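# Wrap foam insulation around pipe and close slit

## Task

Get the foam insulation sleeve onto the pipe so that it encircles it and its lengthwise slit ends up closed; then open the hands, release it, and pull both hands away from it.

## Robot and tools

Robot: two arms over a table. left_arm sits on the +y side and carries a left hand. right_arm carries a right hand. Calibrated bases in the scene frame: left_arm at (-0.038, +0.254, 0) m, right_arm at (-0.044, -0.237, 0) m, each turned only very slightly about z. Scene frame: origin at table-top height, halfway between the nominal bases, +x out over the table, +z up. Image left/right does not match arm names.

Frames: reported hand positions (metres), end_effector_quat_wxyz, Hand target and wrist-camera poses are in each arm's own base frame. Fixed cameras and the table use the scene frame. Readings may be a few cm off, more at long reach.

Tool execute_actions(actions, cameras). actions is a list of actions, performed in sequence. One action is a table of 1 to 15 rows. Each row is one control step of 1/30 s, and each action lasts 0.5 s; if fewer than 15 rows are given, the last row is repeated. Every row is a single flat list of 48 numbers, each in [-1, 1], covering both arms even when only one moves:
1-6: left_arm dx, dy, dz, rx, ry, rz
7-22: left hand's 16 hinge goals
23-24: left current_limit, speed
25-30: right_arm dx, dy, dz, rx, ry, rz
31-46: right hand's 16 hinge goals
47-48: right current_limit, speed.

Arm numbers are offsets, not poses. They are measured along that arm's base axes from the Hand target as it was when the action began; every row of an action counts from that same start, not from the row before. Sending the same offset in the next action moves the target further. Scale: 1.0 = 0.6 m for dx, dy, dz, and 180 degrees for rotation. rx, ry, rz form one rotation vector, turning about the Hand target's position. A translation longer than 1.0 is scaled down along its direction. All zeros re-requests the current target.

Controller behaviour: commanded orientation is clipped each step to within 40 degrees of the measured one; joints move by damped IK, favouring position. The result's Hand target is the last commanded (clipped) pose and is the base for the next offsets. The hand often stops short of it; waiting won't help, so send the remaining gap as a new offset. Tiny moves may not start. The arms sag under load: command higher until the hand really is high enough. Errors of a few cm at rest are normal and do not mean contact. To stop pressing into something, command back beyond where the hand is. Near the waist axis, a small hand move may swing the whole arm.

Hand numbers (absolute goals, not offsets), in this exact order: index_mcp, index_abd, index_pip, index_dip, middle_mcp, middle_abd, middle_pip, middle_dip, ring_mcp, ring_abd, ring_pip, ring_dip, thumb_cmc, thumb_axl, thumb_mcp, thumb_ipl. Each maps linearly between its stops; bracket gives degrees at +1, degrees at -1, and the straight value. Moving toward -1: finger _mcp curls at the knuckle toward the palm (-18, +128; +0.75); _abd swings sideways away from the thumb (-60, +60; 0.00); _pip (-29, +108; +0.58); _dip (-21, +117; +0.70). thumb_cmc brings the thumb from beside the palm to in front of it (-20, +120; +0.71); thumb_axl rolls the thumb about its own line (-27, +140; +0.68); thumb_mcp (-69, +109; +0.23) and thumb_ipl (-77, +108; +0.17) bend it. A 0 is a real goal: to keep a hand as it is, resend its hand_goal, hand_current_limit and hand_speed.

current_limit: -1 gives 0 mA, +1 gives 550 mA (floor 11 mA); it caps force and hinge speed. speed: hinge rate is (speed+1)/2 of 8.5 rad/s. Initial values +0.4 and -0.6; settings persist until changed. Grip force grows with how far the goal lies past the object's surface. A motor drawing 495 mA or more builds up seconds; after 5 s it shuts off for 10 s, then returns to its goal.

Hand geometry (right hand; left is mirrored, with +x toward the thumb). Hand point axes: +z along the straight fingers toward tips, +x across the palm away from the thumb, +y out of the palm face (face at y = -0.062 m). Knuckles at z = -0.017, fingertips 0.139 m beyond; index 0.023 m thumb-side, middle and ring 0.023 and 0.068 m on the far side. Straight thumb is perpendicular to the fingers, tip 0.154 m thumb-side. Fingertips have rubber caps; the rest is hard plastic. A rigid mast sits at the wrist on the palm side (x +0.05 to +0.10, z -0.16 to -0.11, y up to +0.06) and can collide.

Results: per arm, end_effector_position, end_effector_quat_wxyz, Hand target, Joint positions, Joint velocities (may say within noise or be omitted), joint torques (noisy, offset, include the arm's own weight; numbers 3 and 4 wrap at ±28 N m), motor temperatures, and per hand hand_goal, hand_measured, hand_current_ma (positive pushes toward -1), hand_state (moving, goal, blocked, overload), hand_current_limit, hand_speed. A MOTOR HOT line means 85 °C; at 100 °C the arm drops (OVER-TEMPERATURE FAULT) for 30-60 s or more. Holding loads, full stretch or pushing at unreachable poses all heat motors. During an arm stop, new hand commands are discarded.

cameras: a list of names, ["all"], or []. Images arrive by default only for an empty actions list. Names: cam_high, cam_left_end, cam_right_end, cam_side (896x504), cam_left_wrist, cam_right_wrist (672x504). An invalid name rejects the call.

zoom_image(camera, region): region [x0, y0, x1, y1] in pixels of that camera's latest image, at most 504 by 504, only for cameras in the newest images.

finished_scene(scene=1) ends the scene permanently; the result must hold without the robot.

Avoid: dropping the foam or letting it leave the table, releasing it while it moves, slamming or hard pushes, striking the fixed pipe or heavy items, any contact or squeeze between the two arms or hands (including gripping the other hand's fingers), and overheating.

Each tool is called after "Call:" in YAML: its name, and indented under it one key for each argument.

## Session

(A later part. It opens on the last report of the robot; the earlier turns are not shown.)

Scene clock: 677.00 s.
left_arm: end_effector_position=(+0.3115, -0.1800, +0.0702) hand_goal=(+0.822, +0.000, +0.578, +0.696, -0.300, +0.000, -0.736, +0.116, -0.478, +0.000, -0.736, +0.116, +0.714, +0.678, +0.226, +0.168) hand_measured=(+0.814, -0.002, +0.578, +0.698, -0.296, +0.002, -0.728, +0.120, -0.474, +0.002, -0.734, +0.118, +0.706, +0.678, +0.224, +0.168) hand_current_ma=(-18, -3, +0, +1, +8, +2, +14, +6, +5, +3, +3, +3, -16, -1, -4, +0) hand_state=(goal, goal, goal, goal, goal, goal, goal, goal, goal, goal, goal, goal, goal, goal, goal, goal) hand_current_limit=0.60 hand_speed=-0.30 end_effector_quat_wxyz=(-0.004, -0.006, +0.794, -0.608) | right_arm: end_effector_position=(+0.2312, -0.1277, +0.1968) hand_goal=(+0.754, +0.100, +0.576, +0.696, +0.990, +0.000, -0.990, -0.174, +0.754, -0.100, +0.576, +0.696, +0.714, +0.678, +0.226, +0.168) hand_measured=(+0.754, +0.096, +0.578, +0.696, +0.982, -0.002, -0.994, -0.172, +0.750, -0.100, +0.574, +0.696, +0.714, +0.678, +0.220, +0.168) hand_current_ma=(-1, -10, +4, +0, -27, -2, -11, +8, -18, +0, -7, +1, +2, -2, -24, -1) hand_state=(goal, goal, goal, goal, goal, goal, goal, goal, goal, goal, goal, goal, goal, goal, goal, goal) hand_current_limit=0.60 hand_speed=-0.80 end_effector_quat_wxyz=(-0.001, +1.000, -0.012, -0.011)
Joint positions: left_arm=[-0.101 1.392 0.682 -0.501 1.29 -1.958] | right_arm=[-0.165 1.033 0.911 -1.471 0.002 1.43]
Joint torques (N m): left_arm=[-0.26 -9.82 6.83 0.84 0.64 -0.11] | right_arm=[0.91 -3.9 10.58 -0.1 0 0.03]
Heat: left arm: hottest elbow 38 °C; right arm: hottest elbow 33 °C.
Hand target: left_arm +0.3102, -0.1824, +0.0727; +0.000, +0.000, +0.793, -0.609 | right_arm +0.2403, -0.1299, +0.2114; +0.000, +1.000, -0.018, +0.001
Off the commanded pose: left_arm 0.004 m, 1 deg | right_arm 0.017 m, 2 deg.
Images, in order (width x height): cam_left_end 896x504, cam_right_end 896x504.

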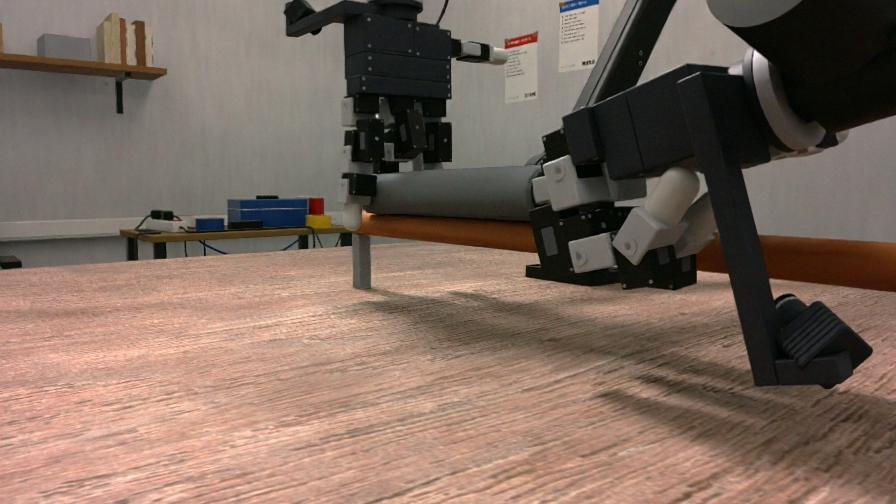

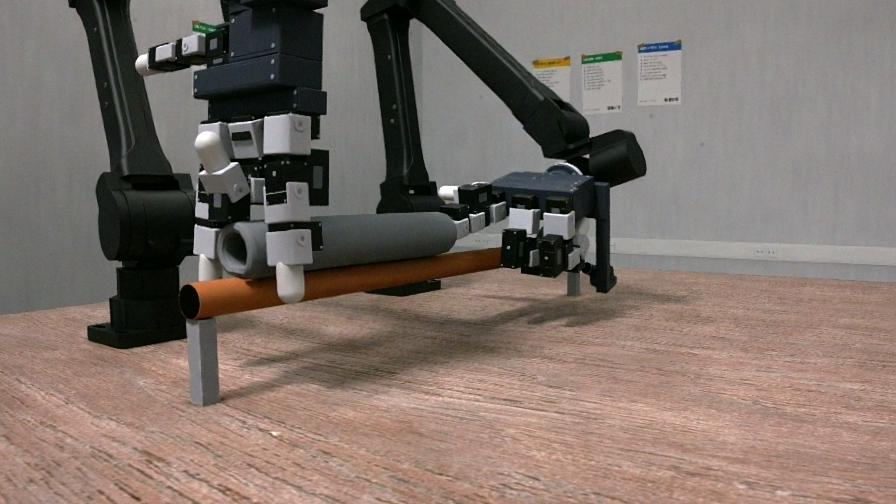

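Call:
execute_actions:
  actions:
    - [[0,0,0,0,0,0,0.822,0,0.577,0.696,-0.3,0,-0.736,0.116,-0.478,0,-0.736,0.116,0.714,0.678,0.226,0.168,0.6,-0.3,0.004,0.0,0.01,0,0,0,0.754,0.1,0.576,0.696,0.99,0,-0.99,-0.174,0.754,-0.1,0.576,0.696,0.714,0.678,0.226,0.168,0.6,-0.8]]
    - [[0,0,0,0,0,0,0.822,0,0.577,0.696,-0.3,0,-0.736,0.116,-0.478,0,-0.736,0.116,0.714,0.678,0.226,0.168,0.6,-0.3,0.0,0.02,0.003,0,0,0,0.754,0.1,0.576,0.696,0.99,0,-0.99,-0.174,0.754,-0.1,0.576,0.696,0.714,0.678,0.226,0.168,0.6,-0.8]]
  cameras: ["cam_right_end", "cam_left_end", "cam_high"]

Call:
zoom_image:
  camera: "cam_right_end"
  region: [180, 190, 340, 310]

Call:
zoom_image:
  camera: "cam_high"
  region: [480, 90, 600, 240]

Scene clock: 678.53 s.
left_arm: end_effector_position=(+0.3115, -0.1800, +0.0702) hand_goal=(+0.822, +0.000, +0.578, +0.696, -0.300, +0.000, -0.736, +0.116, -0.478, +0.000, -0.736, +0.116, +0.714, +0.678, +0.226, +0.168) hand_measured=(+0.814, -0.002, +0.578, +0.698, -0.296, +0.002, -0.728, +0.120, -0.474, +0.002, -0.734, +0.118, +0.706, +0.678, +0.224, +0.168) hand_current_ma=(-19, -3, +0, +1, +8, +2, +14, +6, +5, +3, +3, +3, -16, -1, -4, +0) hand_state=(goal, goal, goal, goal, goal, goal, goal, goal, goal, goal, goal, goal, goal, goal, goal, goal) hand_current_limit=0.60 hand_speed=-0.30 end_effector_quat_wxyz=(-0.004, -0.006, +0.794, -0.608) | right_arm: end_effector_position=(+0.2305, -0.1189, +0.2025) hand_goal=(+0.754, +0.100, +0.576, +0.696, +0.990, +0.000, -0.990, -0.174, +0.754, -0.100, +0.576, +0.696, +0.714, +0.678, +0.226, +0.168) hand_measured=(+0.754, +0.096, +0.578, +0.696, +0.986, -0.002, -0.990, -0.172, +0.750, -0.100, +0.574, +0.696, +0.714, +0.678, +0.220, +0.168) hand_current_ma=(-1, -10, +4, +0, -14, -2, -1, +8, -14, -1, -7, +1, +2, -2, -24, -1) hand_state=(goal, goal, goal, goal, goal, goal, goal, goal, goal, goal, goal, goal, goal, goal, goal, goal) hand_current_limit=0.60 hand_speed=-0.80 end_effector_quat_wxyz=(-0.002, +1.000, -0.017, -0.015)
Joint positions: left_arm=[-0.101 1.392 0.682 -0.501 1.29 -1.958] | right_arm=[-0.133 1.033 0.926 -1.494 0 1.471]
Joint torques (N m): left_arm=[-0.38 -9.52 6.87 0.91 0.64 -0.11] | right_arm=[1.49 -3.84 11 -0.05 0.05 0.04]
Heat: left arm: hottest elbow 38 °C; right arm: hottest elbow 33 °C.
Hand target: left_arm +0.3102, -0.1824, +0.0727; +0.000, +0.000, +0.793, -0.609 | right_arm +0.2425, -0.1180, +0.2192; +0.000, +1.000, -0.018, +0.001
Off the commanded pose: left_arm 0.004 m, 1 deg | right_arm 0.021 m, 2 deg.
Images, in order (width x height): cam_high 896x504, cam_left_end 896x504, cam_right_end 896x504.

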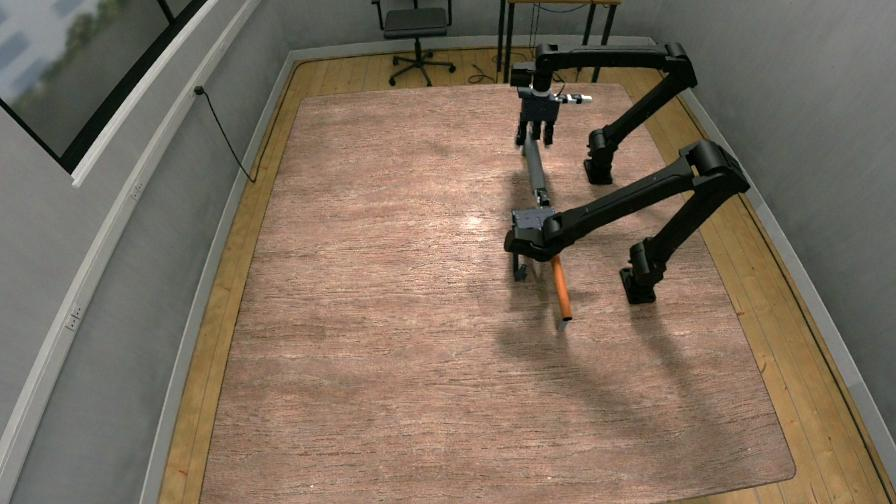

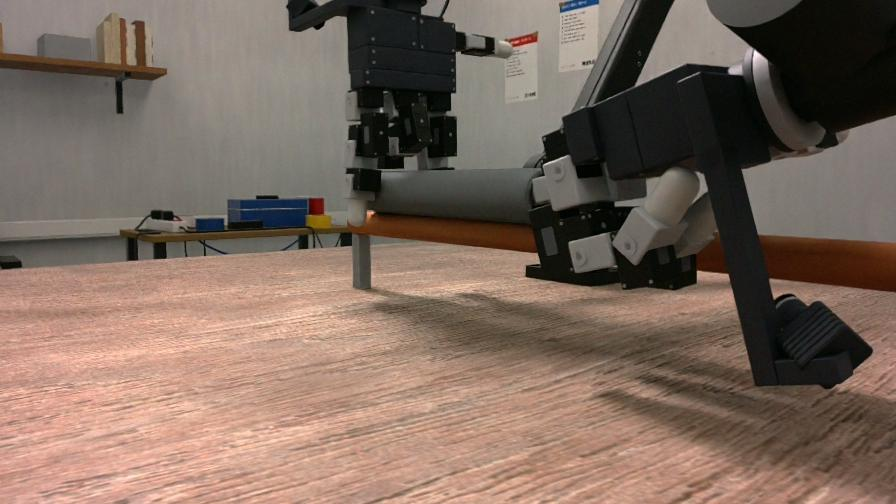

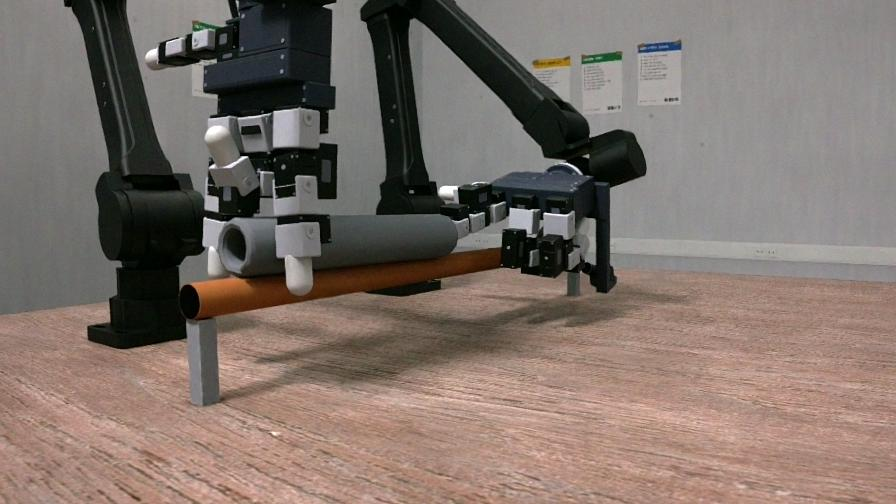

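Scaled by 3.150 from the camera's 896x504 image, which has a finer 1280x720 frame.

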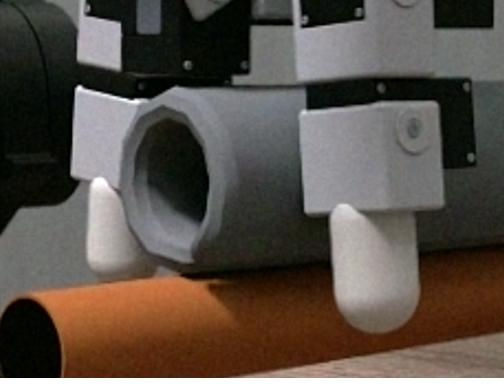

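Scaled by 3.360 from the camera's 896x504 image, which has a finer 1280x720 frame.

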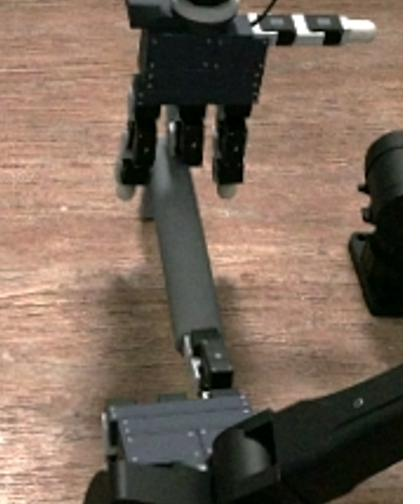

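Call:
execute_actions:
  actions:
    - [[0,0,0,0,0,0,0.822,0,0.577,0.696,-0.3,0,-0.736,0.116,-0.478,0,-0.736,0.116,0.714,0.678,0.226,0.168,0.6,-0.3,0.0,0.03,0.0,0,0,0,0.754,0.1,0.576,0.696,0.99,0,-0.99,-0.174,0.754,-0.1,0.576,0.696,0.714,0.678,0.226,0.168,0.6,-0.8],[0,0,0,0,0,0,0.822,0,0.577,0.696,-0.3,0,-0.736,0.116,-0.478,0,-0.736,0.116,0.714,0.678,0.226,0.168,0.6,-0.3,-0.002,0.06,0.0,0,0,0,0.754,0.1,0.576,0.696,0.99,0,-0.99,-0.174,0.754,-0.1,0.576,0.696,0.714,0.678,0.226,0.168,0.6,-0.8]]
    - [[0,0,0,0,0,0,0.822,0,0.577,0.696,-0.3,0,-0.736,0.116,-0.478,0,-0.736,0.116,0.714,0.678,0.226,0.168,0.6,-0.3,0.0,0.06,0.0,0,0,0,0.754,0.1,0.576,0.696,0.99,0,-0.99,-0.174,0.754,-0.1,0.576,0.696,0.714,0.678,0.226,0.168,0.6,-0.8]]
  cameras: ["cam_right_end", "cam_high"]

Call:
zoom_image:
  camera: "cam_right_end"
  region: [180, 190, 340, 310]

Call:
zoom_image:
  camera: "cam_high"
  region: [480, 90, 600, 240]

Scene clock: 680.47 s.
left_arm: end_effector_position=(+0.3115, -0.1800, +0.0702) hand_goal=(+0.822, +0.000, +0.578, +0.696, -0.300, +0.000, -0.736, +0.116, -0.478, +0.000, -0.736, +0.116, +0.714, +0.678, +0.226, +0.168) hand_measured=(+0.814, -0.002, +0.578, +0.698, -0.296, +0.002, -0.728, +0.120, -0.474, +0.002, -0.734, +0.118, +0.706, +0.678, +0.224, +0.168) hand_current_ma=(-19, -3, +0, +1, +8, +2, +14, +6, +5, +3, +3, +3, -16, -1, -4, +0) hand_state=(goal, goal, goal, goal, goal, goal, goal, goal, goal, goal, goal, goal, goal, goal, goal, goal) hand_current_limit=0.60 hand_speed=-0.30 end_effector_quat_wxyz=(-0.004, -0.006, +0.794, -0.608) | right_arm: end_effector_position=(+0.2298, -0.0494, +0.2030) hand_goal=(+0.754, +0.100, +0.576, +0.696, +0.990, +0.000, -0.990, -0.174, +0.754, -0.100, +0.576, +0.696, +0.714, +0.678, +0.226, +0.168) hand_measured=(+0.752, +0.096, +0.578, +0.696, +0.988, -0.002, -0.990, -0.172, +0.752, -0.100, +0.574, +0.696, +0.714, +0.678, +0.220, +0.168) hand_current_ma=(-6, -10, +3, +0, -9, -2, -1, +8, -8, -1, -7, +1, +2, -2, -24, -1) hand_state=(goal, goal, goal, goal, goal, goal, goal, goal, goal, goal, goal, goal, goal, goal, goal, goal) hand_current_limit=0.60 hand_speed=-0.80 end_effector_quat_wxyz=(+0.000, +1.000, -0.017, -0.017)
Joint positions: left_arm=[-0.101 1.392 0.682 -0.501 1.29 -1.958] | right_arm=[0.134 1.033 0.926 -1.496 -0.004 1.738]
Joint torques (N m): left_arm=[-0.62 -9.7 6.87 0.84 0.64 -0.11] | right_arm=[1.73 -4.25 10.89 -0.01 0.14 0.06]
Heat: left arm: hottest elbow 38 °C; right arm: hottest elbow 33 °C.
Hand target: left_arm +0.3102, -0.1824, +0.0727; +0.000, +0.000, +0.793, -0.609 | right_arm +0.2414, -0.0460, +0.2191; +0.000, +1.000, -0.018, +0.001
Off the commanded pose: left_arm 0.004 m, 1 deg | right_arm 0.020 m, 2 deg.
Images, in order (width x height): cam_high 896x504, cam_right_end 896x504.

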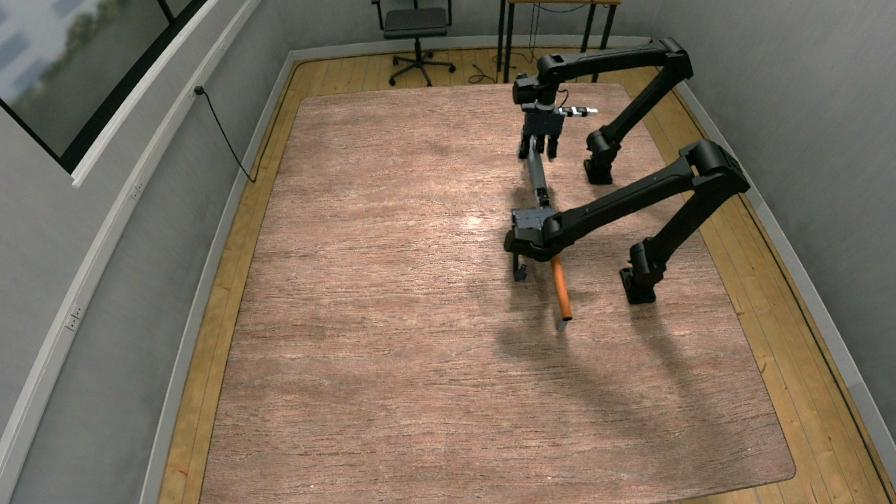

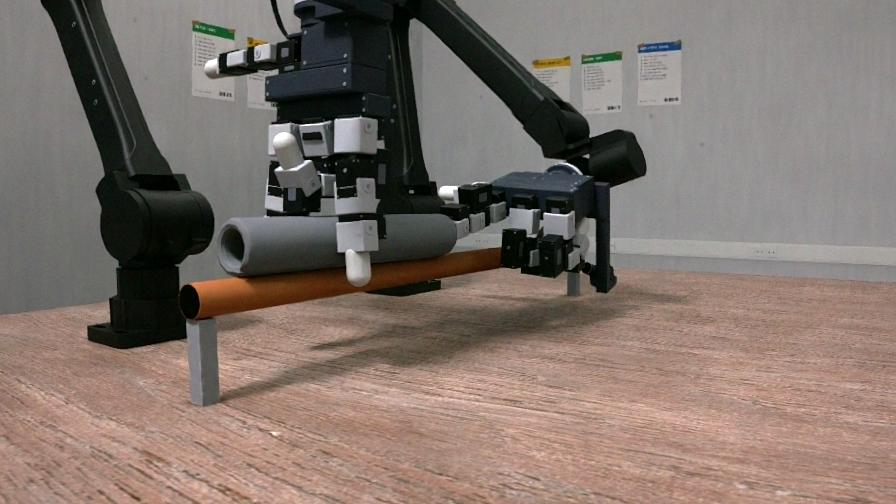

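Scaled by 3.150 from the camera's 896x504 image, which has a finer 1280x720 frame.

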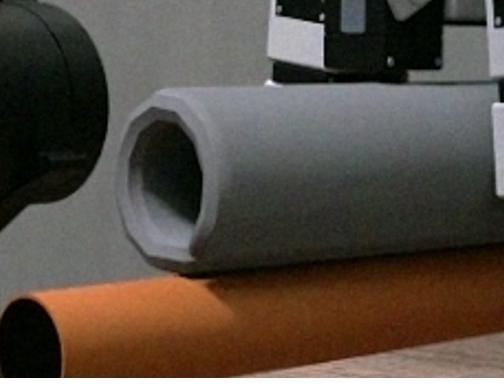

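Scaled by 3.360 from the camera's 896x504 image, which has a finer 1280x720 frame.

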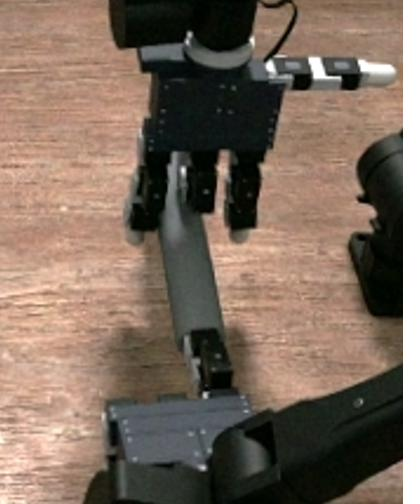

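Call:
execute_actions:
  actions:
    - [[0,0,0,0,0,0,0.822,0,0.577,0.696,-0.3,0,-0.736,0.116,-0.478,0,-0.736,0.116,0.714,0.678,0.226,0.168,0.6,-0.3,0.0,0.03,0.0,0,0,0,0.754,0.1,0.576,0.696,0.99,0,-0.99,-0.174,0.754,-0.1,0.576,0.696,0.714,0.678,0.226,0.168,0.6,-0.8],[0,0,0,0,0,0,0.822,0,0.577,0.696,-0.3,0,-0.736,0.116,-0.478,0,-0.736,0.116,0.714,0.678,0.226,0.168,0.6,-0.3,0.0,0.06,0.0,0,0,0.005,0.754,0.1,0.576,0.696,0.99,0,-0.99,-0.174,0.754,-0.1,0.576,0.696,0.714,0.678,0.226,0.168,0.6,-0.8]]
    - [[0,0,0,0,0,0,0.822,0,0.577,0.696,-0.3,0,-0.736,0.116,-0.478,0,-0.736,0.116,0.714,0.678,0.226,0.168,0.6,-0.3,0.0,0.06,0.0,0,0,0.01,0.754,0.1,0.576,0.696,0.99,0,-0.99,-0.174,0.754,-0.1,0.576,0.696,0.714,0.678,0.226,0.168,0.6,-0.8]]
    - [[0,0,0,0,0,0,0.822,0,0.577,0.696,-0.3,0,-0.736,0.116,-0.478,0,-0.736,0.116,0.714,0.678,0.226,0.168,0.6,-0.3,0.0,0.06,0.0,0,0,0.007,0.754,0.1,0.576,0.696,0.99,0,-0.99,-0.174,0.754,-0.1,0.576,0.696,0.714,0.678,0.226,0.168,0.6,-0.8]]
  cameras: ["cam_right_end", "cam_high"]

Call:
zoom_image:
  camera: "cam_high"
  region: [480, 90, 600, 240]

Scene clock: 682.77 s.
left_arm: end_effector_position=(+0.3115, -0.1800, +0.0702) hand_goal=(+0.822, +0.000, +0.578, +0.696, -0.300, +0.000, -0.736, +0.116, -0.478, +0.000, -0.736, +0.116, +0.714, +0.678, +0.226, +0.168) hand_measured=(+0.814, +0.002, +0.578, +0.698, -0.296, +0.002, -0.728, +0.120, -0.474, +0.002, -0.734, +0.118, +0.706, +0.678, +0.224, +0.168) hand_current_ma=(-19, +2, +0, +1, +8, +2, +14, +6, +5, +3, +3, +3, -16, -1, -4, +0) hand_state=(goal, goal, goal, goal, goal, goal, goal, goal, goal, goal, goal, goal, goal, goal, goal, goal) hand_current_limit=0.60 hand_speed=-0.30 end_effector_quat_wxyz=(-0.004, -0.006, +0.794, -0.608) | right_arm: end_effector_position=(+0.2281, +0.0523, +0.2076) hand_goal=(+0.754, +0.100, +0.576, +0.696, +0.990, +0.000, -0.990, -0.174, +0.754, -0.100, +0.576, +0.696, +0.714, +0.678, +0.226, +0.168) hand_measured=(+0.752, +0.096, +0.578, +0.696, +0.988, -0.002, -0.990, -0.172, +0.752, -0.100, +0.574, +0.696, +0.714, +0.678, +0.220, +0.168) hand_current_ma=(-7, -9, +3, +0, -7, -2, -1, +8, -8, -2, -7, +1, +2, -2, -24, -1) hand_state=(goal, goal, goal, goal, goal, goal, goal, goal, goal, goal, goal, goal, goal, goal, goal, goal) hand_current_limit=0.60 hand_speed=-0.80 end_effector_quat_wxyz=(+0.008, +1.000, +0.018, -0.017)
Joint positions: left_arm=[-0.101 1.392 0.682 -0.501 1.29 -1.958] | right_arm=[0.508 1.108 0.985 -1.485 -0.002 2.044]
Joint torques (N m): left_arm=[-0.38 -9.82 6.83 0.84 0.63 -0.12] | right_arm=[1.73 -4.37 10.81 0.39 0.1 0.05]
Heat: left arm: hottest elbow 38 °C; right arm: hottest elbow 33 °C.
Hand target: left_arm +0.3102, -0.1824, +0.0727; +0.000, +0.000, +0.793, -0.609 | right_arm +0.2414, +0.0620, +0.2191; +0.000, +1.000, +0.017, +0.001
Off the commanded pose: left_arm 0.004 m, 1 deg | right_arm 0.020 m, 2 deg.
Images, in order (width x height): cam_high 896x504, cam_right_end 896x504.

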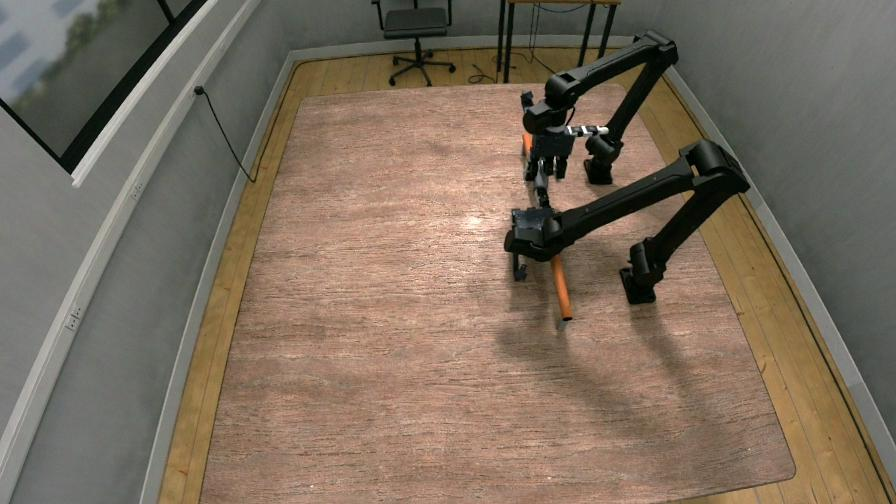

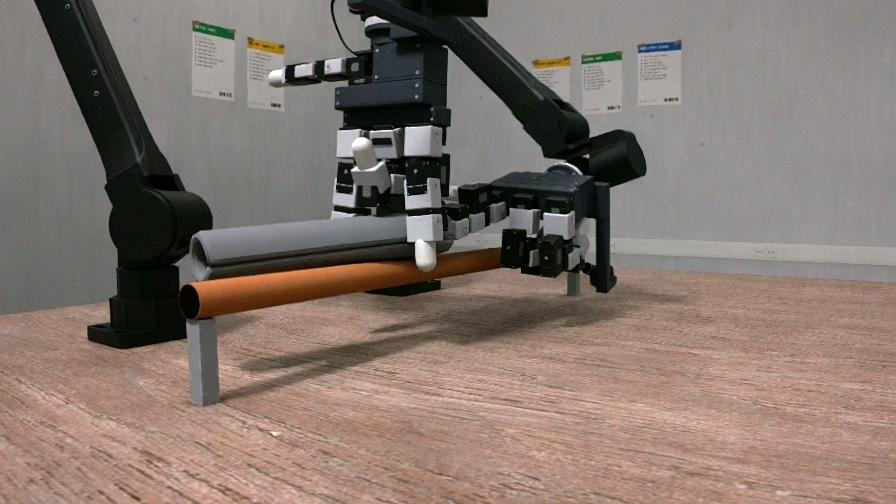

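Scaled by 3.360 from the camera's 896x504 image, which has a finer 1280x720 frame.

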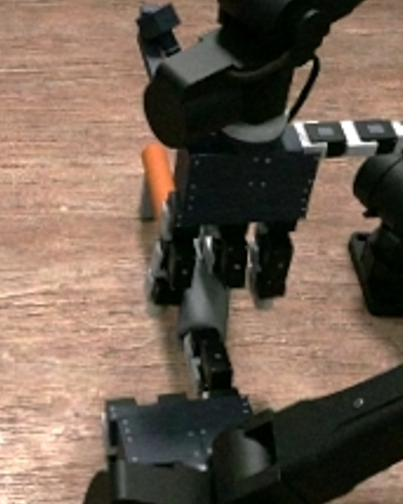

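Call:
zoom_image:
  camera: "cam_right_end"
  region: [170, 190, 330, 310]

Call:
zoom_image:
  camera: "cam_right_end"
  region: [330, 150, 510, 290]

Scaled by 3.150 from the camera's 896x504 image, which has a finer 1280x720 frame.

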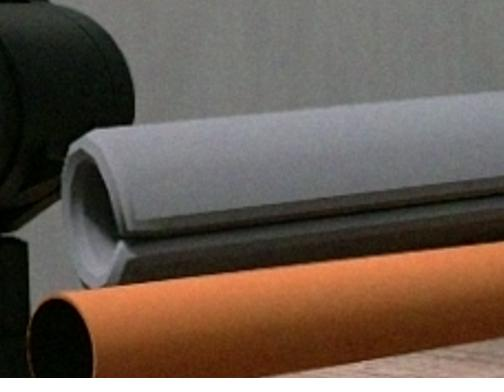

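Scaled by 2.800 from the camera's 896x504 image, which has a finer 1280x720 frame.

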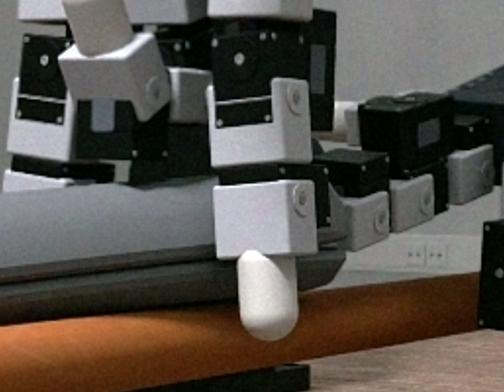

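Call:
execute_actions:
  actions:
    - [[0,0,0,0,0,0,0.822,0,0.577,0.696,-0.3,0,-0.736,0.116,-0.478,0,-0.736,0.116,0.714,0.678,0.226,0.168,0.6,-0.3,0.0,0.0,0.0,0,0,0.0,0.754,-0.08,0.576,0.696,0.99,0,-0.99,-0.174,0.754,0.05,0.576,0.696,0.714,0.678,0.226,0.168,0.6,-0.8]]
    - [[0,0,0,0,0,0,0.822,0,0.577,0.696,-0.3,0,-0.736,0.116,-0.478,0,-0.736,0.116,0.714,0.678,0.226,0.168,0.6,-0.3,0.006,0.0,-0.005,0,0,0.0,0.754,-0.08,0.576,0.696,0.99,0,-0.99,-0.174,0.754,0.05,0.576,0.696,0.714,0.678,0.226,0.168,0.6,-0.8]]
  cameras: ["cam_right_end", "cam_high"]

Call:
zoom_image:
  camera: "cam_right_end"
  region: [170, 190, 330, 310]

Call:
zoom_image:
  camera: "cam_high"
  region: [480, 90, 600, 240]

Scene clock: 684.47 s.
left_arm: end_effector_position=(+0.3115, -0.1802, +0.0702) hand_goal=(+0.822, +0.000, +0.578, +0.696, -0.300, +0.000, -0.736, +0.116, -0.478, +0.000, -0.736, +0.116, +0.714, +0.678, +0.226, +0.168) hand_measured=(+0.812, +0.010, +0.578, +0.698, -0.296, +0.002, -0.728, +0.120, -0.474, +0.002, -0.734, +0.118, +0.706, +0.678, +0.224, +0.168) hand_current_ma=(-21, +17, -1, +1, +8, +2, +14, +6, +5, +3, +3, +3, -16, -1, -4, +0) hand_state=(goal, goal, goal, goal, goal, goal, goal, goal, goal, goal, goal, goal, goal, goal, goal, goal) hand_current_limit=0.60 hand_speed=-0.30 end_effector_quat_wxyz=(-0.004, -0.006, +0.794, -0.608) | right_arm: end_effector_position=(+0.2298, +0.0530, +0.2067) hand_goal=(+0.754, -0.080, +0.576, +0.696, +0.990, +0.000, -0.990, -0.174, +0.754, +0.050, +0.576, +0.696, +0.714, +0.678, +0.226, +0.168) hand_measured=(+0.752, -0.056, +0.578, +0.696, +0.988, -0.002, -0.990, -0.172, +0.750, +0.020, +0.574, +0.696, +0.714, +0.678, +0.220, +0.168) hand_current_ma=(-6, +82, +3, +0, -7, -2, -1, +8, -16, -100, -7, +1, +2, -2, -24, -1) hand_state=(goal, blocked, goal, goal, goal, goal, goal, goal, goal, blocked, goal, goal, goal, goal, goal, goal) hand_current_limit=0.60 hand_speed=-0.80 end_effector_quat_wxyz=(+0.009, +1.000, +0.016, -0.016)
Joint positions: left_arm=[-0.101 1.392 0.682 -0.501 1.29 -1.958] | right_arm=[0.508 1.114 0.987 -1.48 0 2.048]
Joint torques (N m): left_arm=[-0.62 -9.82 6.87 0.85 0.65 -0.13] | right_arm=[1.49 -4.19 10.58 0.57 0.03 -0.04]
Heat: left arm: hottest elbow 38 °C; right arm: hottest elbow 34 °C.
Hand target: left_arm +0.3102, -0.1825, +0.0727; +0.000, +0.000, +0.793, -0.609 | right_arm +0.2451, +0.0621, +0.2162; +0.000, +1.000, +0.017, +0.001
Off the commanded pose: left_arm 0.004 m, 1 deg | right_arm 0.020 m, 2 deg.
Images, in order (width x height): cam_high 896x504, cam_right_end 896x504.

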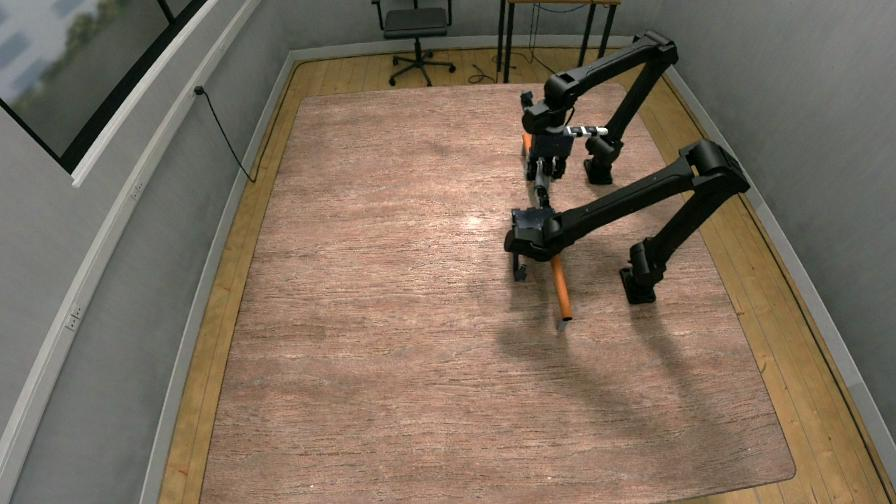

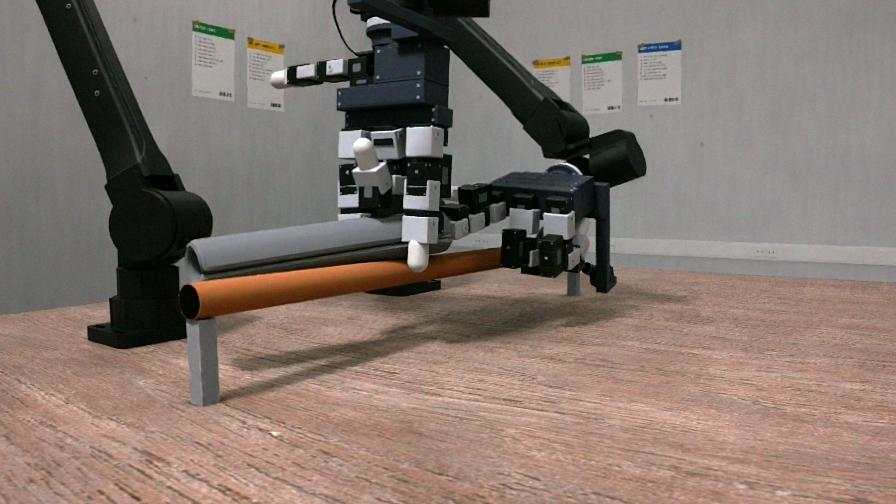

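Scaled by 3.150 from the camera's 896x504 image, which has a finer 1280x720 frame.

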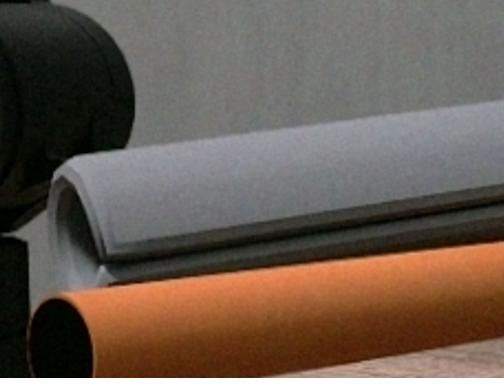

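Scaled by 3.360 from the camera's 896x504 image, which has a finer 1280x720 frame.

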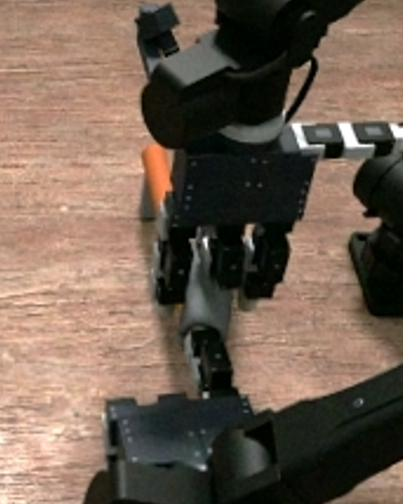

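Call:
execute_actions:
  actions:
    - [[0,0,0,0,0,0,0.822,0,0.577,0.696,-0.3,0,-0.736,0.116,-0.478,0,-0.736,0.116,0.714,0.678,0.226,0.168,0.6,-0.3,0.0,0.0,0.0,0,0,0.0,0.754,-0.22,0.576,0.696,0.99,0,-0.99,-0.174,0.754,0.18,0.576,0.696,0.714,0.678,0.226,0.168,0.6,-0.6]]
    - [[0,0,0,0,0,0,0.822,0,0.577,0.696,-0.3,0,-0.736,0.116,-0.478,0,-0.736,0.116,0.714,0.678,0.226,0.168,0.6,-0.3,0.0,0.0,0.0,0,0,0.0,0.754,-0.26,0.576,0.696,0.99,0,-0.99,-0.174,0.754,0.24,0.576,0.696,0.714,0.678,0.226,0.168,0.6,-0.6]]
  cameras: ["cam_right_end", "cam_side"]

Call:
zoom_image:
  camera: "cam_right_end"
  region: [170, 180, 450, 320]

Scene clock: 685.93 s.
left_arm: end_effector_position=(+0.3096, -0.1801, +0.0690) hand_goal=(+0.822, +0.000, +0.578, +0.696, -0.300, +0.000, -0.736, +0.116, -0.478, +0.000, -0.736, +0.116, +0.714, +0.678, +0.226, +0.168) hand_measured=(+0.812, +0.020, +0.578, +0.698, -0.296, +0.002, -0.728, +0.120, -0.474, +0.002, -0.734, +0.118, +0.706, +0.678, +0.224, +0.168) hand_current_ma=(-22, +42, -1, +1, +8, +2, +14, +6, +5, +3, +3, +3, -16, -1, -4, +0) hand_state=(goal, blocked, goal, goal, goal, goal, goal, goal, goal, goal, goal, goal, goal, goal, goal, goal) hand_current_limit=0.60 hand_speed=-0.30 end_effector_quat_wxyz=(-0.006, -0.007, +0.794, -0.608) | right_arm: end_effector_position=(+0.2310, +0.0530, +0.2064) hand_goal=(+0.754, -0.260, +0.576, +0.696, +0.990, +0.000, -0.990, -0.174, +0.754, +0.240, +0.576, +0.696, +0.714, +0.678, +0.226, +0.168) hand_measured=(+0.748, -0.162, +0.572, +0.696, +0.988, -0.002, -0.990, -0.172, +0.748, +0.082, +0.574, +0.696, +0.714, +0.678, +0.220, +0.168) hand_current_ma=(-22, +374, -11, -1, -7, -2, -1, +8, -24, -440, -7, +1, +2, -2, -24, -1) hand_state=(goal, blocked, goal, goal, goal, goal, goal, goal, goal, blocked, goal, goal, goal, goal, goal, goal) hand_current_limit=0.60 hand_speed=-0.60 end_effector_quat_wxyz=(+0.009, +1.000, +0.016, -0.014)
Joint positions: left_arm=[-0.101 1.392 0.678 -0.501 1.29 -1.958] | right_arm=[0.508 1.115 0.987 -1.476 0.003 2.048]
Joint torques (N m): left_arm=[-0.44 -9.7 7.13 0.9 0.64 -0.12] | right_arm=[1.44 -4.31 10.56 0.5 -0.05 -0.04]
Heat: left arm: hottest elbow 38 °C; right arm: hottest elbow 34 °C.
Hand target: left_arm +0.3103, -0.1824, +0.0728; +0.000, +0.000, +0.793, -0.609 | right_arm +0.2450, +0.0620, +0.2162; +0.000, +1.000, +0.017, +0.001
Off the commanded pose: left_arm 0.004 m, 1 deg | right_arm 0.019 m, 2 deg.
Images, in order (width x height): cam_right_end 896x504, cam_side 896x504.

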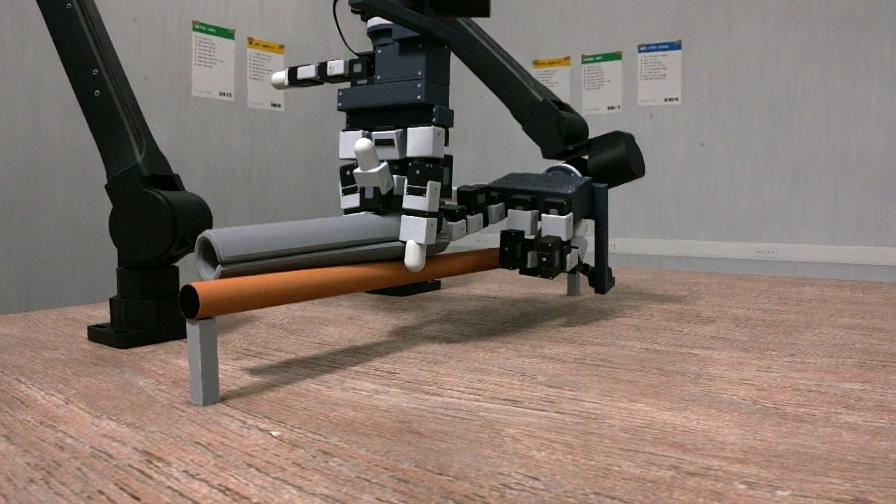

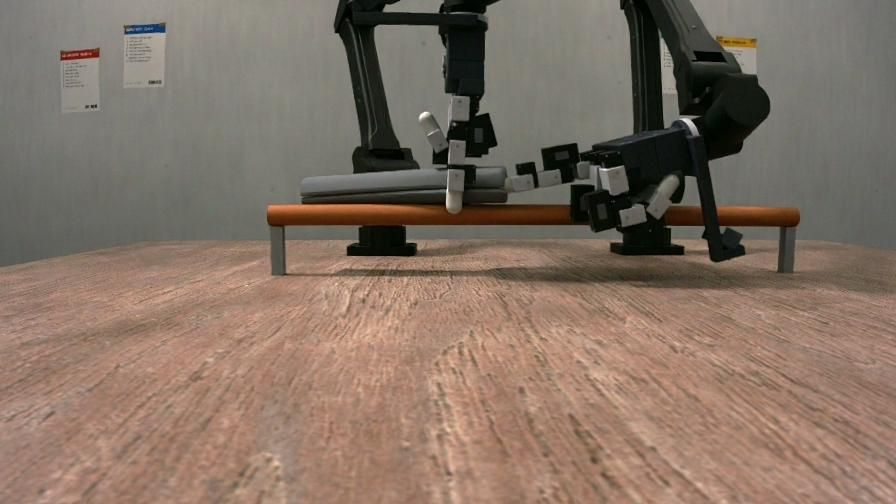

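Scaled by 1.800 from the camera's 896x504 image, which has a finer 1280x720 frame.

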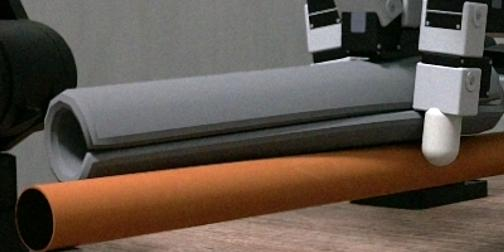

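Call:
execute_actions:
  actions:
    - [[0,0,0,0,0,0,0.822,0,0.577,0.696,-0.3,0,-0.736,0.116,-0.478,0,-0.736,0.116,0.714,0.678,0.226,0.168,0.6,-0.3,0.0,0.0,-0.004,0,0,0.0,0.754,-0.10,0.576,0.696,0.99,0,-0.99,-0.174,0.754,0.07,0.576,0.696,0.714,0.678,0.226,0.168,0.6,-0.6]]
    - [[0,0,0,0,0,0,0.822,0,0.577,0.696,-0.3,0,-0.736,0.116,-0.478,0,-0.736,0.116,0.714,0.678,0.226,0.168,0.6,-0.3,0.01,0.0,-0.004,0,0,0.0,0.754,-0.10,0.576,0.696,0.99,0,-0.99,-0.174,0.754,0.07,0.576,0.696,0.714,0.678,0.226,0.168,0.6,-0.6]]
  cameras: ["cam_right_end", "cam_side"]

Call:
zoom_image:
  camera: "cam_right_end"
  region: [170, 180, 450, 320]

Scene clock: 687.53 s.
left_arm: end_effector_position=(+0.3096, -0.1801, +0.0690) hand_goal=(+0.822, +0.000, +0.578, +0.696, -0.300, +0.000, -0.736, +0.116, -0.478, +0.000, -0.736, +0.116, +0.714, +0.678, +0.226, +0.168) hand_measured=(+0.810, +0.016, +0.576, +0.698, -0.296, +0.002, -0.728, +0.120, -0.474, +0.002, -0.734, +0.118, +0.706, +0.678, +0.224, +0.168) hand_current_ma=(-26, +29, -2, +1, +8, +2, +14, +6, +5, +3, +3, +3, -16, -1, -4, +0) hand_state=(goal, goal, goal, goal, goal, goal, goal, goal, goal, goal, goal, goal, goal, goal, goal, goal) hand_current_limit=0.60 hand_speed=-0.30 end_effector_quat_wxyz=(-0.006, -0.007, +0.794, -0.608) | right_arm: end_effector_position=(+0.2357, +0.0557, +0.2015) hand_goal=(+0.754, -0.100, +0.576, +0.696, +0.990, +0.000, -0.990, -0.174, +0.754, +0.070, +0.576, +0.696, +0.714, +0.678, +0.226, +0.168) hand_measured=(+0.752, -0.094, +0.574, +0.696, +0.988, -0.002, -0.990, -0.172, +0.748, +0.050, +0.574, +0.696, +0.714, +0.678, +0.220, +0.168) hand_current_ma=(-9, +17, -9, -1, -7, -2, -1, +8, -24, -68, -7, +1, +2, -2, -24, -1) hand_state=(goal, goal, goal, goal, goal, goal, goal, goal, goal, blocked, goal, goal, goal, goal, goal, goal) hand_current_limit=0.60 hand_speed=-0.60 end_effector_quat_wxyz=(+0.010, +1.000, +0.016, -0.015)
Joint positions: left_arm=[-0.101 1.392 0.678 -0.501 1.29 -1.958] | right_arm=[0.508 1.133 0.987 -1.459 0.003 2.048]
Joint torques (N m): left_arm=[-0.32 -9.64 7.24 0.81 0.65 -0.11] | right_arm=[0.67 -4.66 10.62 0.46 -0.04 -0.12]
Heat: left arm: hottest elbow 38 °C; right arm: hottest elbow 34 °C.
Hand target: left_arm +0.3103, -0.1824, +0.0728; +0.000, +0.000, +0.793, -0.609 | right_arm +0.2510, +0.0620, +0.2114; +0.000, +1.000, +0.017, +0.001
Off the commanded pose: left_arm 0.004 m, 1 deg | right_arm 0.019 m, 2 deg.
Images, in order (width x height): cam_right_end 896x504, cam_side 896x504.

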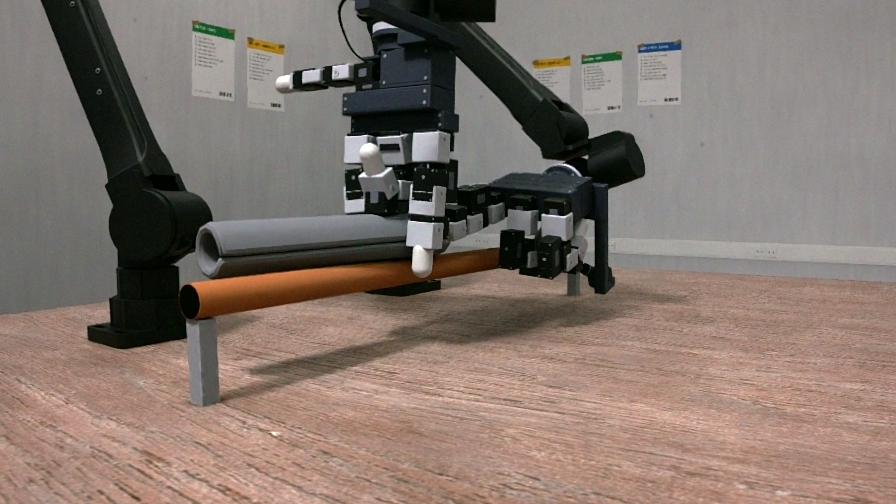

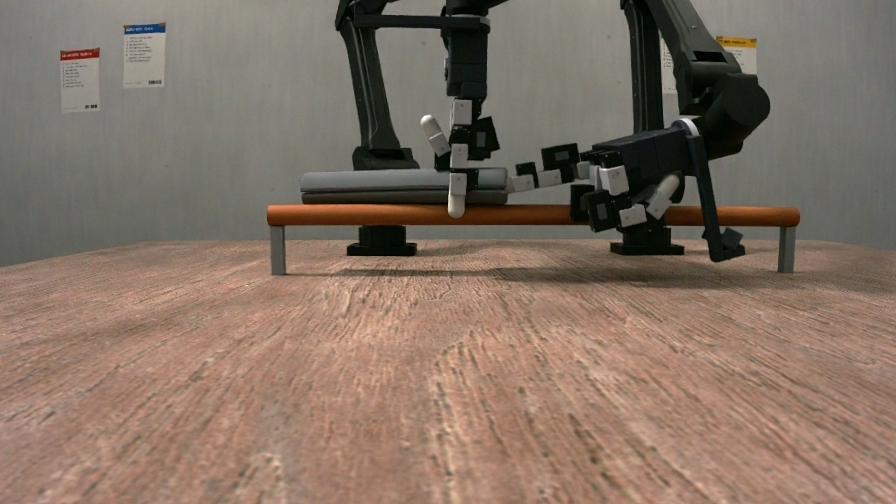

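Scaled by 1.800 from the camera's 896x504 image, which has a finer 1280x720 frame.

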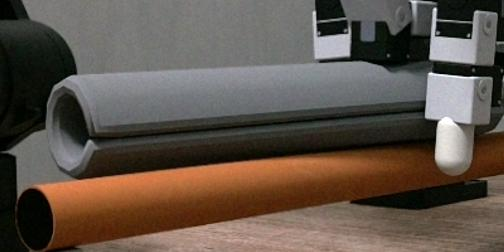

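Call:
execute_actions:
  actions:
    - [[0,0.03,0,0,0,0,0.822,0,0.577,0.696,-0.3,0,-0.736,0.116,-0.478,0,-0.736,0.116,0.714,0.678,0.226,0.168,0.6,-0.3,0.0,0.0,0.0,0,0,0.0,0.754,-0.10,0.576,0.696,0.99,0,-0.99,-0.174,0.754,0.07,0.576,0.696,0.714,0.678,0.226,0.168,0.6,-0.6],[0,0.06,0,0,0,0,0.822,0,0.577,0.696,-0.3,0,-0.736,0.116,-0.478,0,-0.736,0.116,0.714,0.678,0.226,0.168,0.6,-0.3,0.0,0.0,0.0,0,0,0.0,0.754,-0.10,0.576,0.696,0.99,0,-0.99,-0.174,0.754,0.07,0.576,0.696,0.714,0.678,0.226,0.168,0.6,-0.6]]
    - [[0,0.03,0,0,0,0,0.822,0,0.577,0.696,-0.3,0,-0.736,0.116,-0.478,0,-0.736,0.116,0.714,0.678,0.226,0.168,0.6,-0.3,0.004,-0.02,0.0,0,0,-0.0,0.754,-0.10,0.576,0.696,0.99,0,-0.99,-0.174,0.754,0.07,0.576,0.696,0.714,0.678,0.226,0.168,0.6,-0.6]]
    - [[0,0.0,0,0,0,0,0.822,0,0.577,0.696,-0.3,0,-0.736,0.116,-0.478,0,-0.736,0.116,0.714,0.678,0.226,0.168,0.6,-0.3,0.004,-0.04,0.0,0,0,-0.01,0.754,-0.10,0.576,0.696,0.99,0,-0.99,-0.174,0.754,0.07,0.576,0.696,0.714,0.678,0.226,0.168,0.6,-0.6]]
  cameras: ["cam_right_end", "cam_left_end", "cam_side"]

Call:
zoom_image:
  camera: "cam_right_end"
  region: [170, 180, 450, 320]

Call:
zoom_image:
  camera: "cam_left_end"
  region: [400, 130, 600, 250]

Scene clock: 689.90 s.
left_arm: end_effector_position=(+0.2909, -0.1311, +0.0641) hand_goal=(+0.822, +0.000, +0.578, +0.696, -0.300, +0.000, -0.736, +0.116, -0.478, +0.000, -0.736, +0.116, +0.714, +0.678, +0.226, +0.168) hand_measured=(+0.810, +0.002, +0.576, +0.698, -0.296, -0.002, -0.730, +0.120, -0.474, +0.002, -0.734, +0.118, +0.706, +0.678, +0.224, +0.168) hand_current_ma=(-26, +3, -2, +1, +8, -1, +12, +6, +5, +3, +3, +3, -16, -1, -4, +0) hand_state=(goal, goal, goal, goal, goal, goal, goal, goal, goal, goal, goal, goal, goal, goal, goal, goal) hand_current_limit=0.60 hand_speed=-0.30 end_effector_quat_wxyz=(-0.015, -0.008, +0.794, -0.608) | right_arm: end_effector_position=(+0.2480, +0.0250, +0.2012) hand_goal=(+0.754, -0.100, +0.576, +0.696, +0.990, +0.000, -0.990, -0.174, +0.754, +0.070, +0.576, +0.696, +0.714, +0.678, +0.226, +0.168) hand_measured=(+0.754, -0.094, +0.574, +0.696, +0.988, -0.002, -0.990, -0.172, +0.752, +0.064, +0.574, +0.696, +0.714, +0.678, +0.220, +0.168) hand_current_ma=(-3, +15, -7, -1, -6, -2, -1, +8, -7, -17, -7, +1, +2, -2, -24, -1) hand_state=(goal, goal, goal, goal, goal, goal, goal, goal, goal, goal, goal, goal, goal, goal, goal, goal) hand_current_limit=0.60 hand_speed=-0.60 end_effector_quat_wxyz=(+0.007, +1.000, -0.001, -0.016)
Joint positions: left_arm=[0.046 1.459 0.74 -1.068 1.301 -1.381] | right_arm=[0.388 1.133 0.987 -1.459 0.002 1.96]
Joint torques (N m): left_arm=[0.73 -7.94 10.25 -0.62 0.76 0.05] | right_arm=[0.79 -6.53 9.17 0.28 0.03 -0.11]
Heat: left arm: hottest elbow 38 °C; right arm: hottest elbow 34 °C.
Hand target: left_arm +0.3102, -0.1284, +0.0726; +0.000, +0.000, +0.793, -0.609 | right_arm +0.2558, +0.0260, +0.2114; +0.000, +1.000, +0.001, +0.001
Off the commanded pose: left_arm 0.021 m, 2 deg | right_arm 0.013 m, 2 deg.
Images, in order (width x height): cam_left_end 896x504, cam_right_end 896x504, cam_side 896x504.

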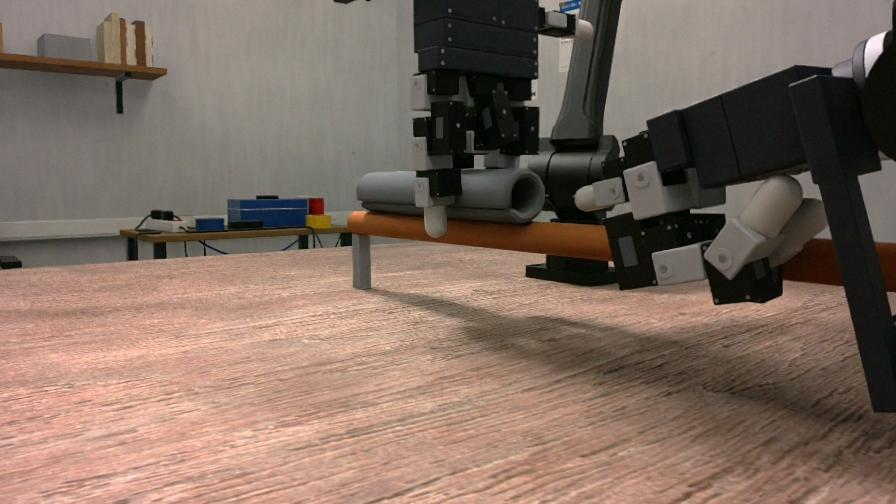

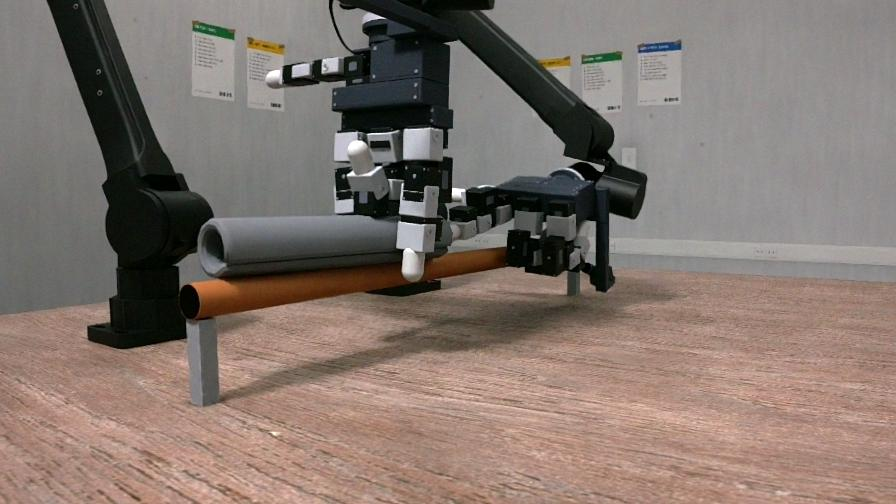

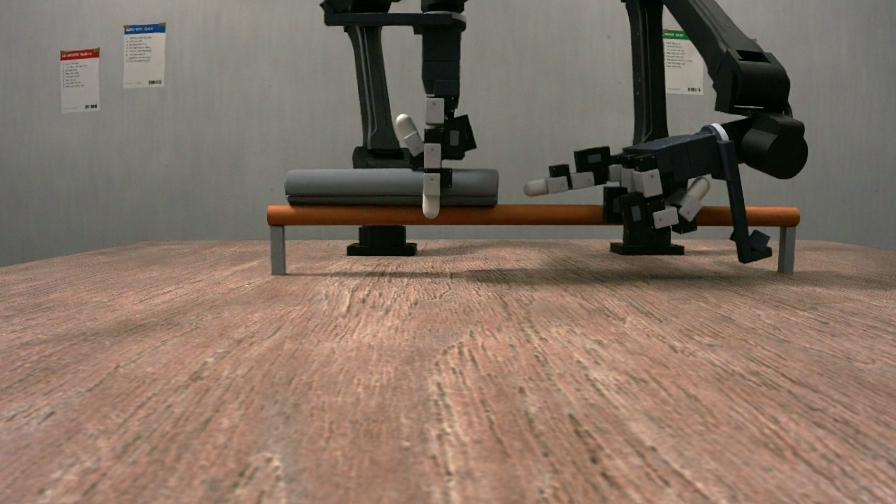

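Scaled by 1.800 from the camera's 896x504 image, which has a finer 1280x720 frame.

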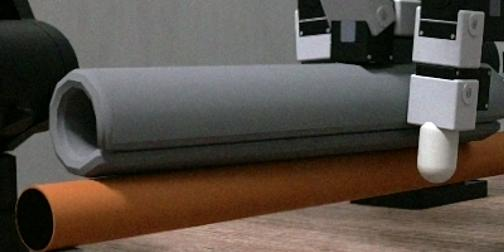

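Scaled by 2.520 from the camera's 896x504 image, which has a finer 1280x720 frame.

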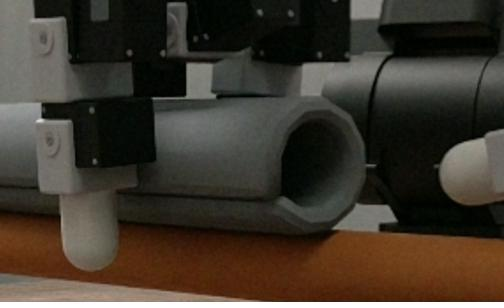

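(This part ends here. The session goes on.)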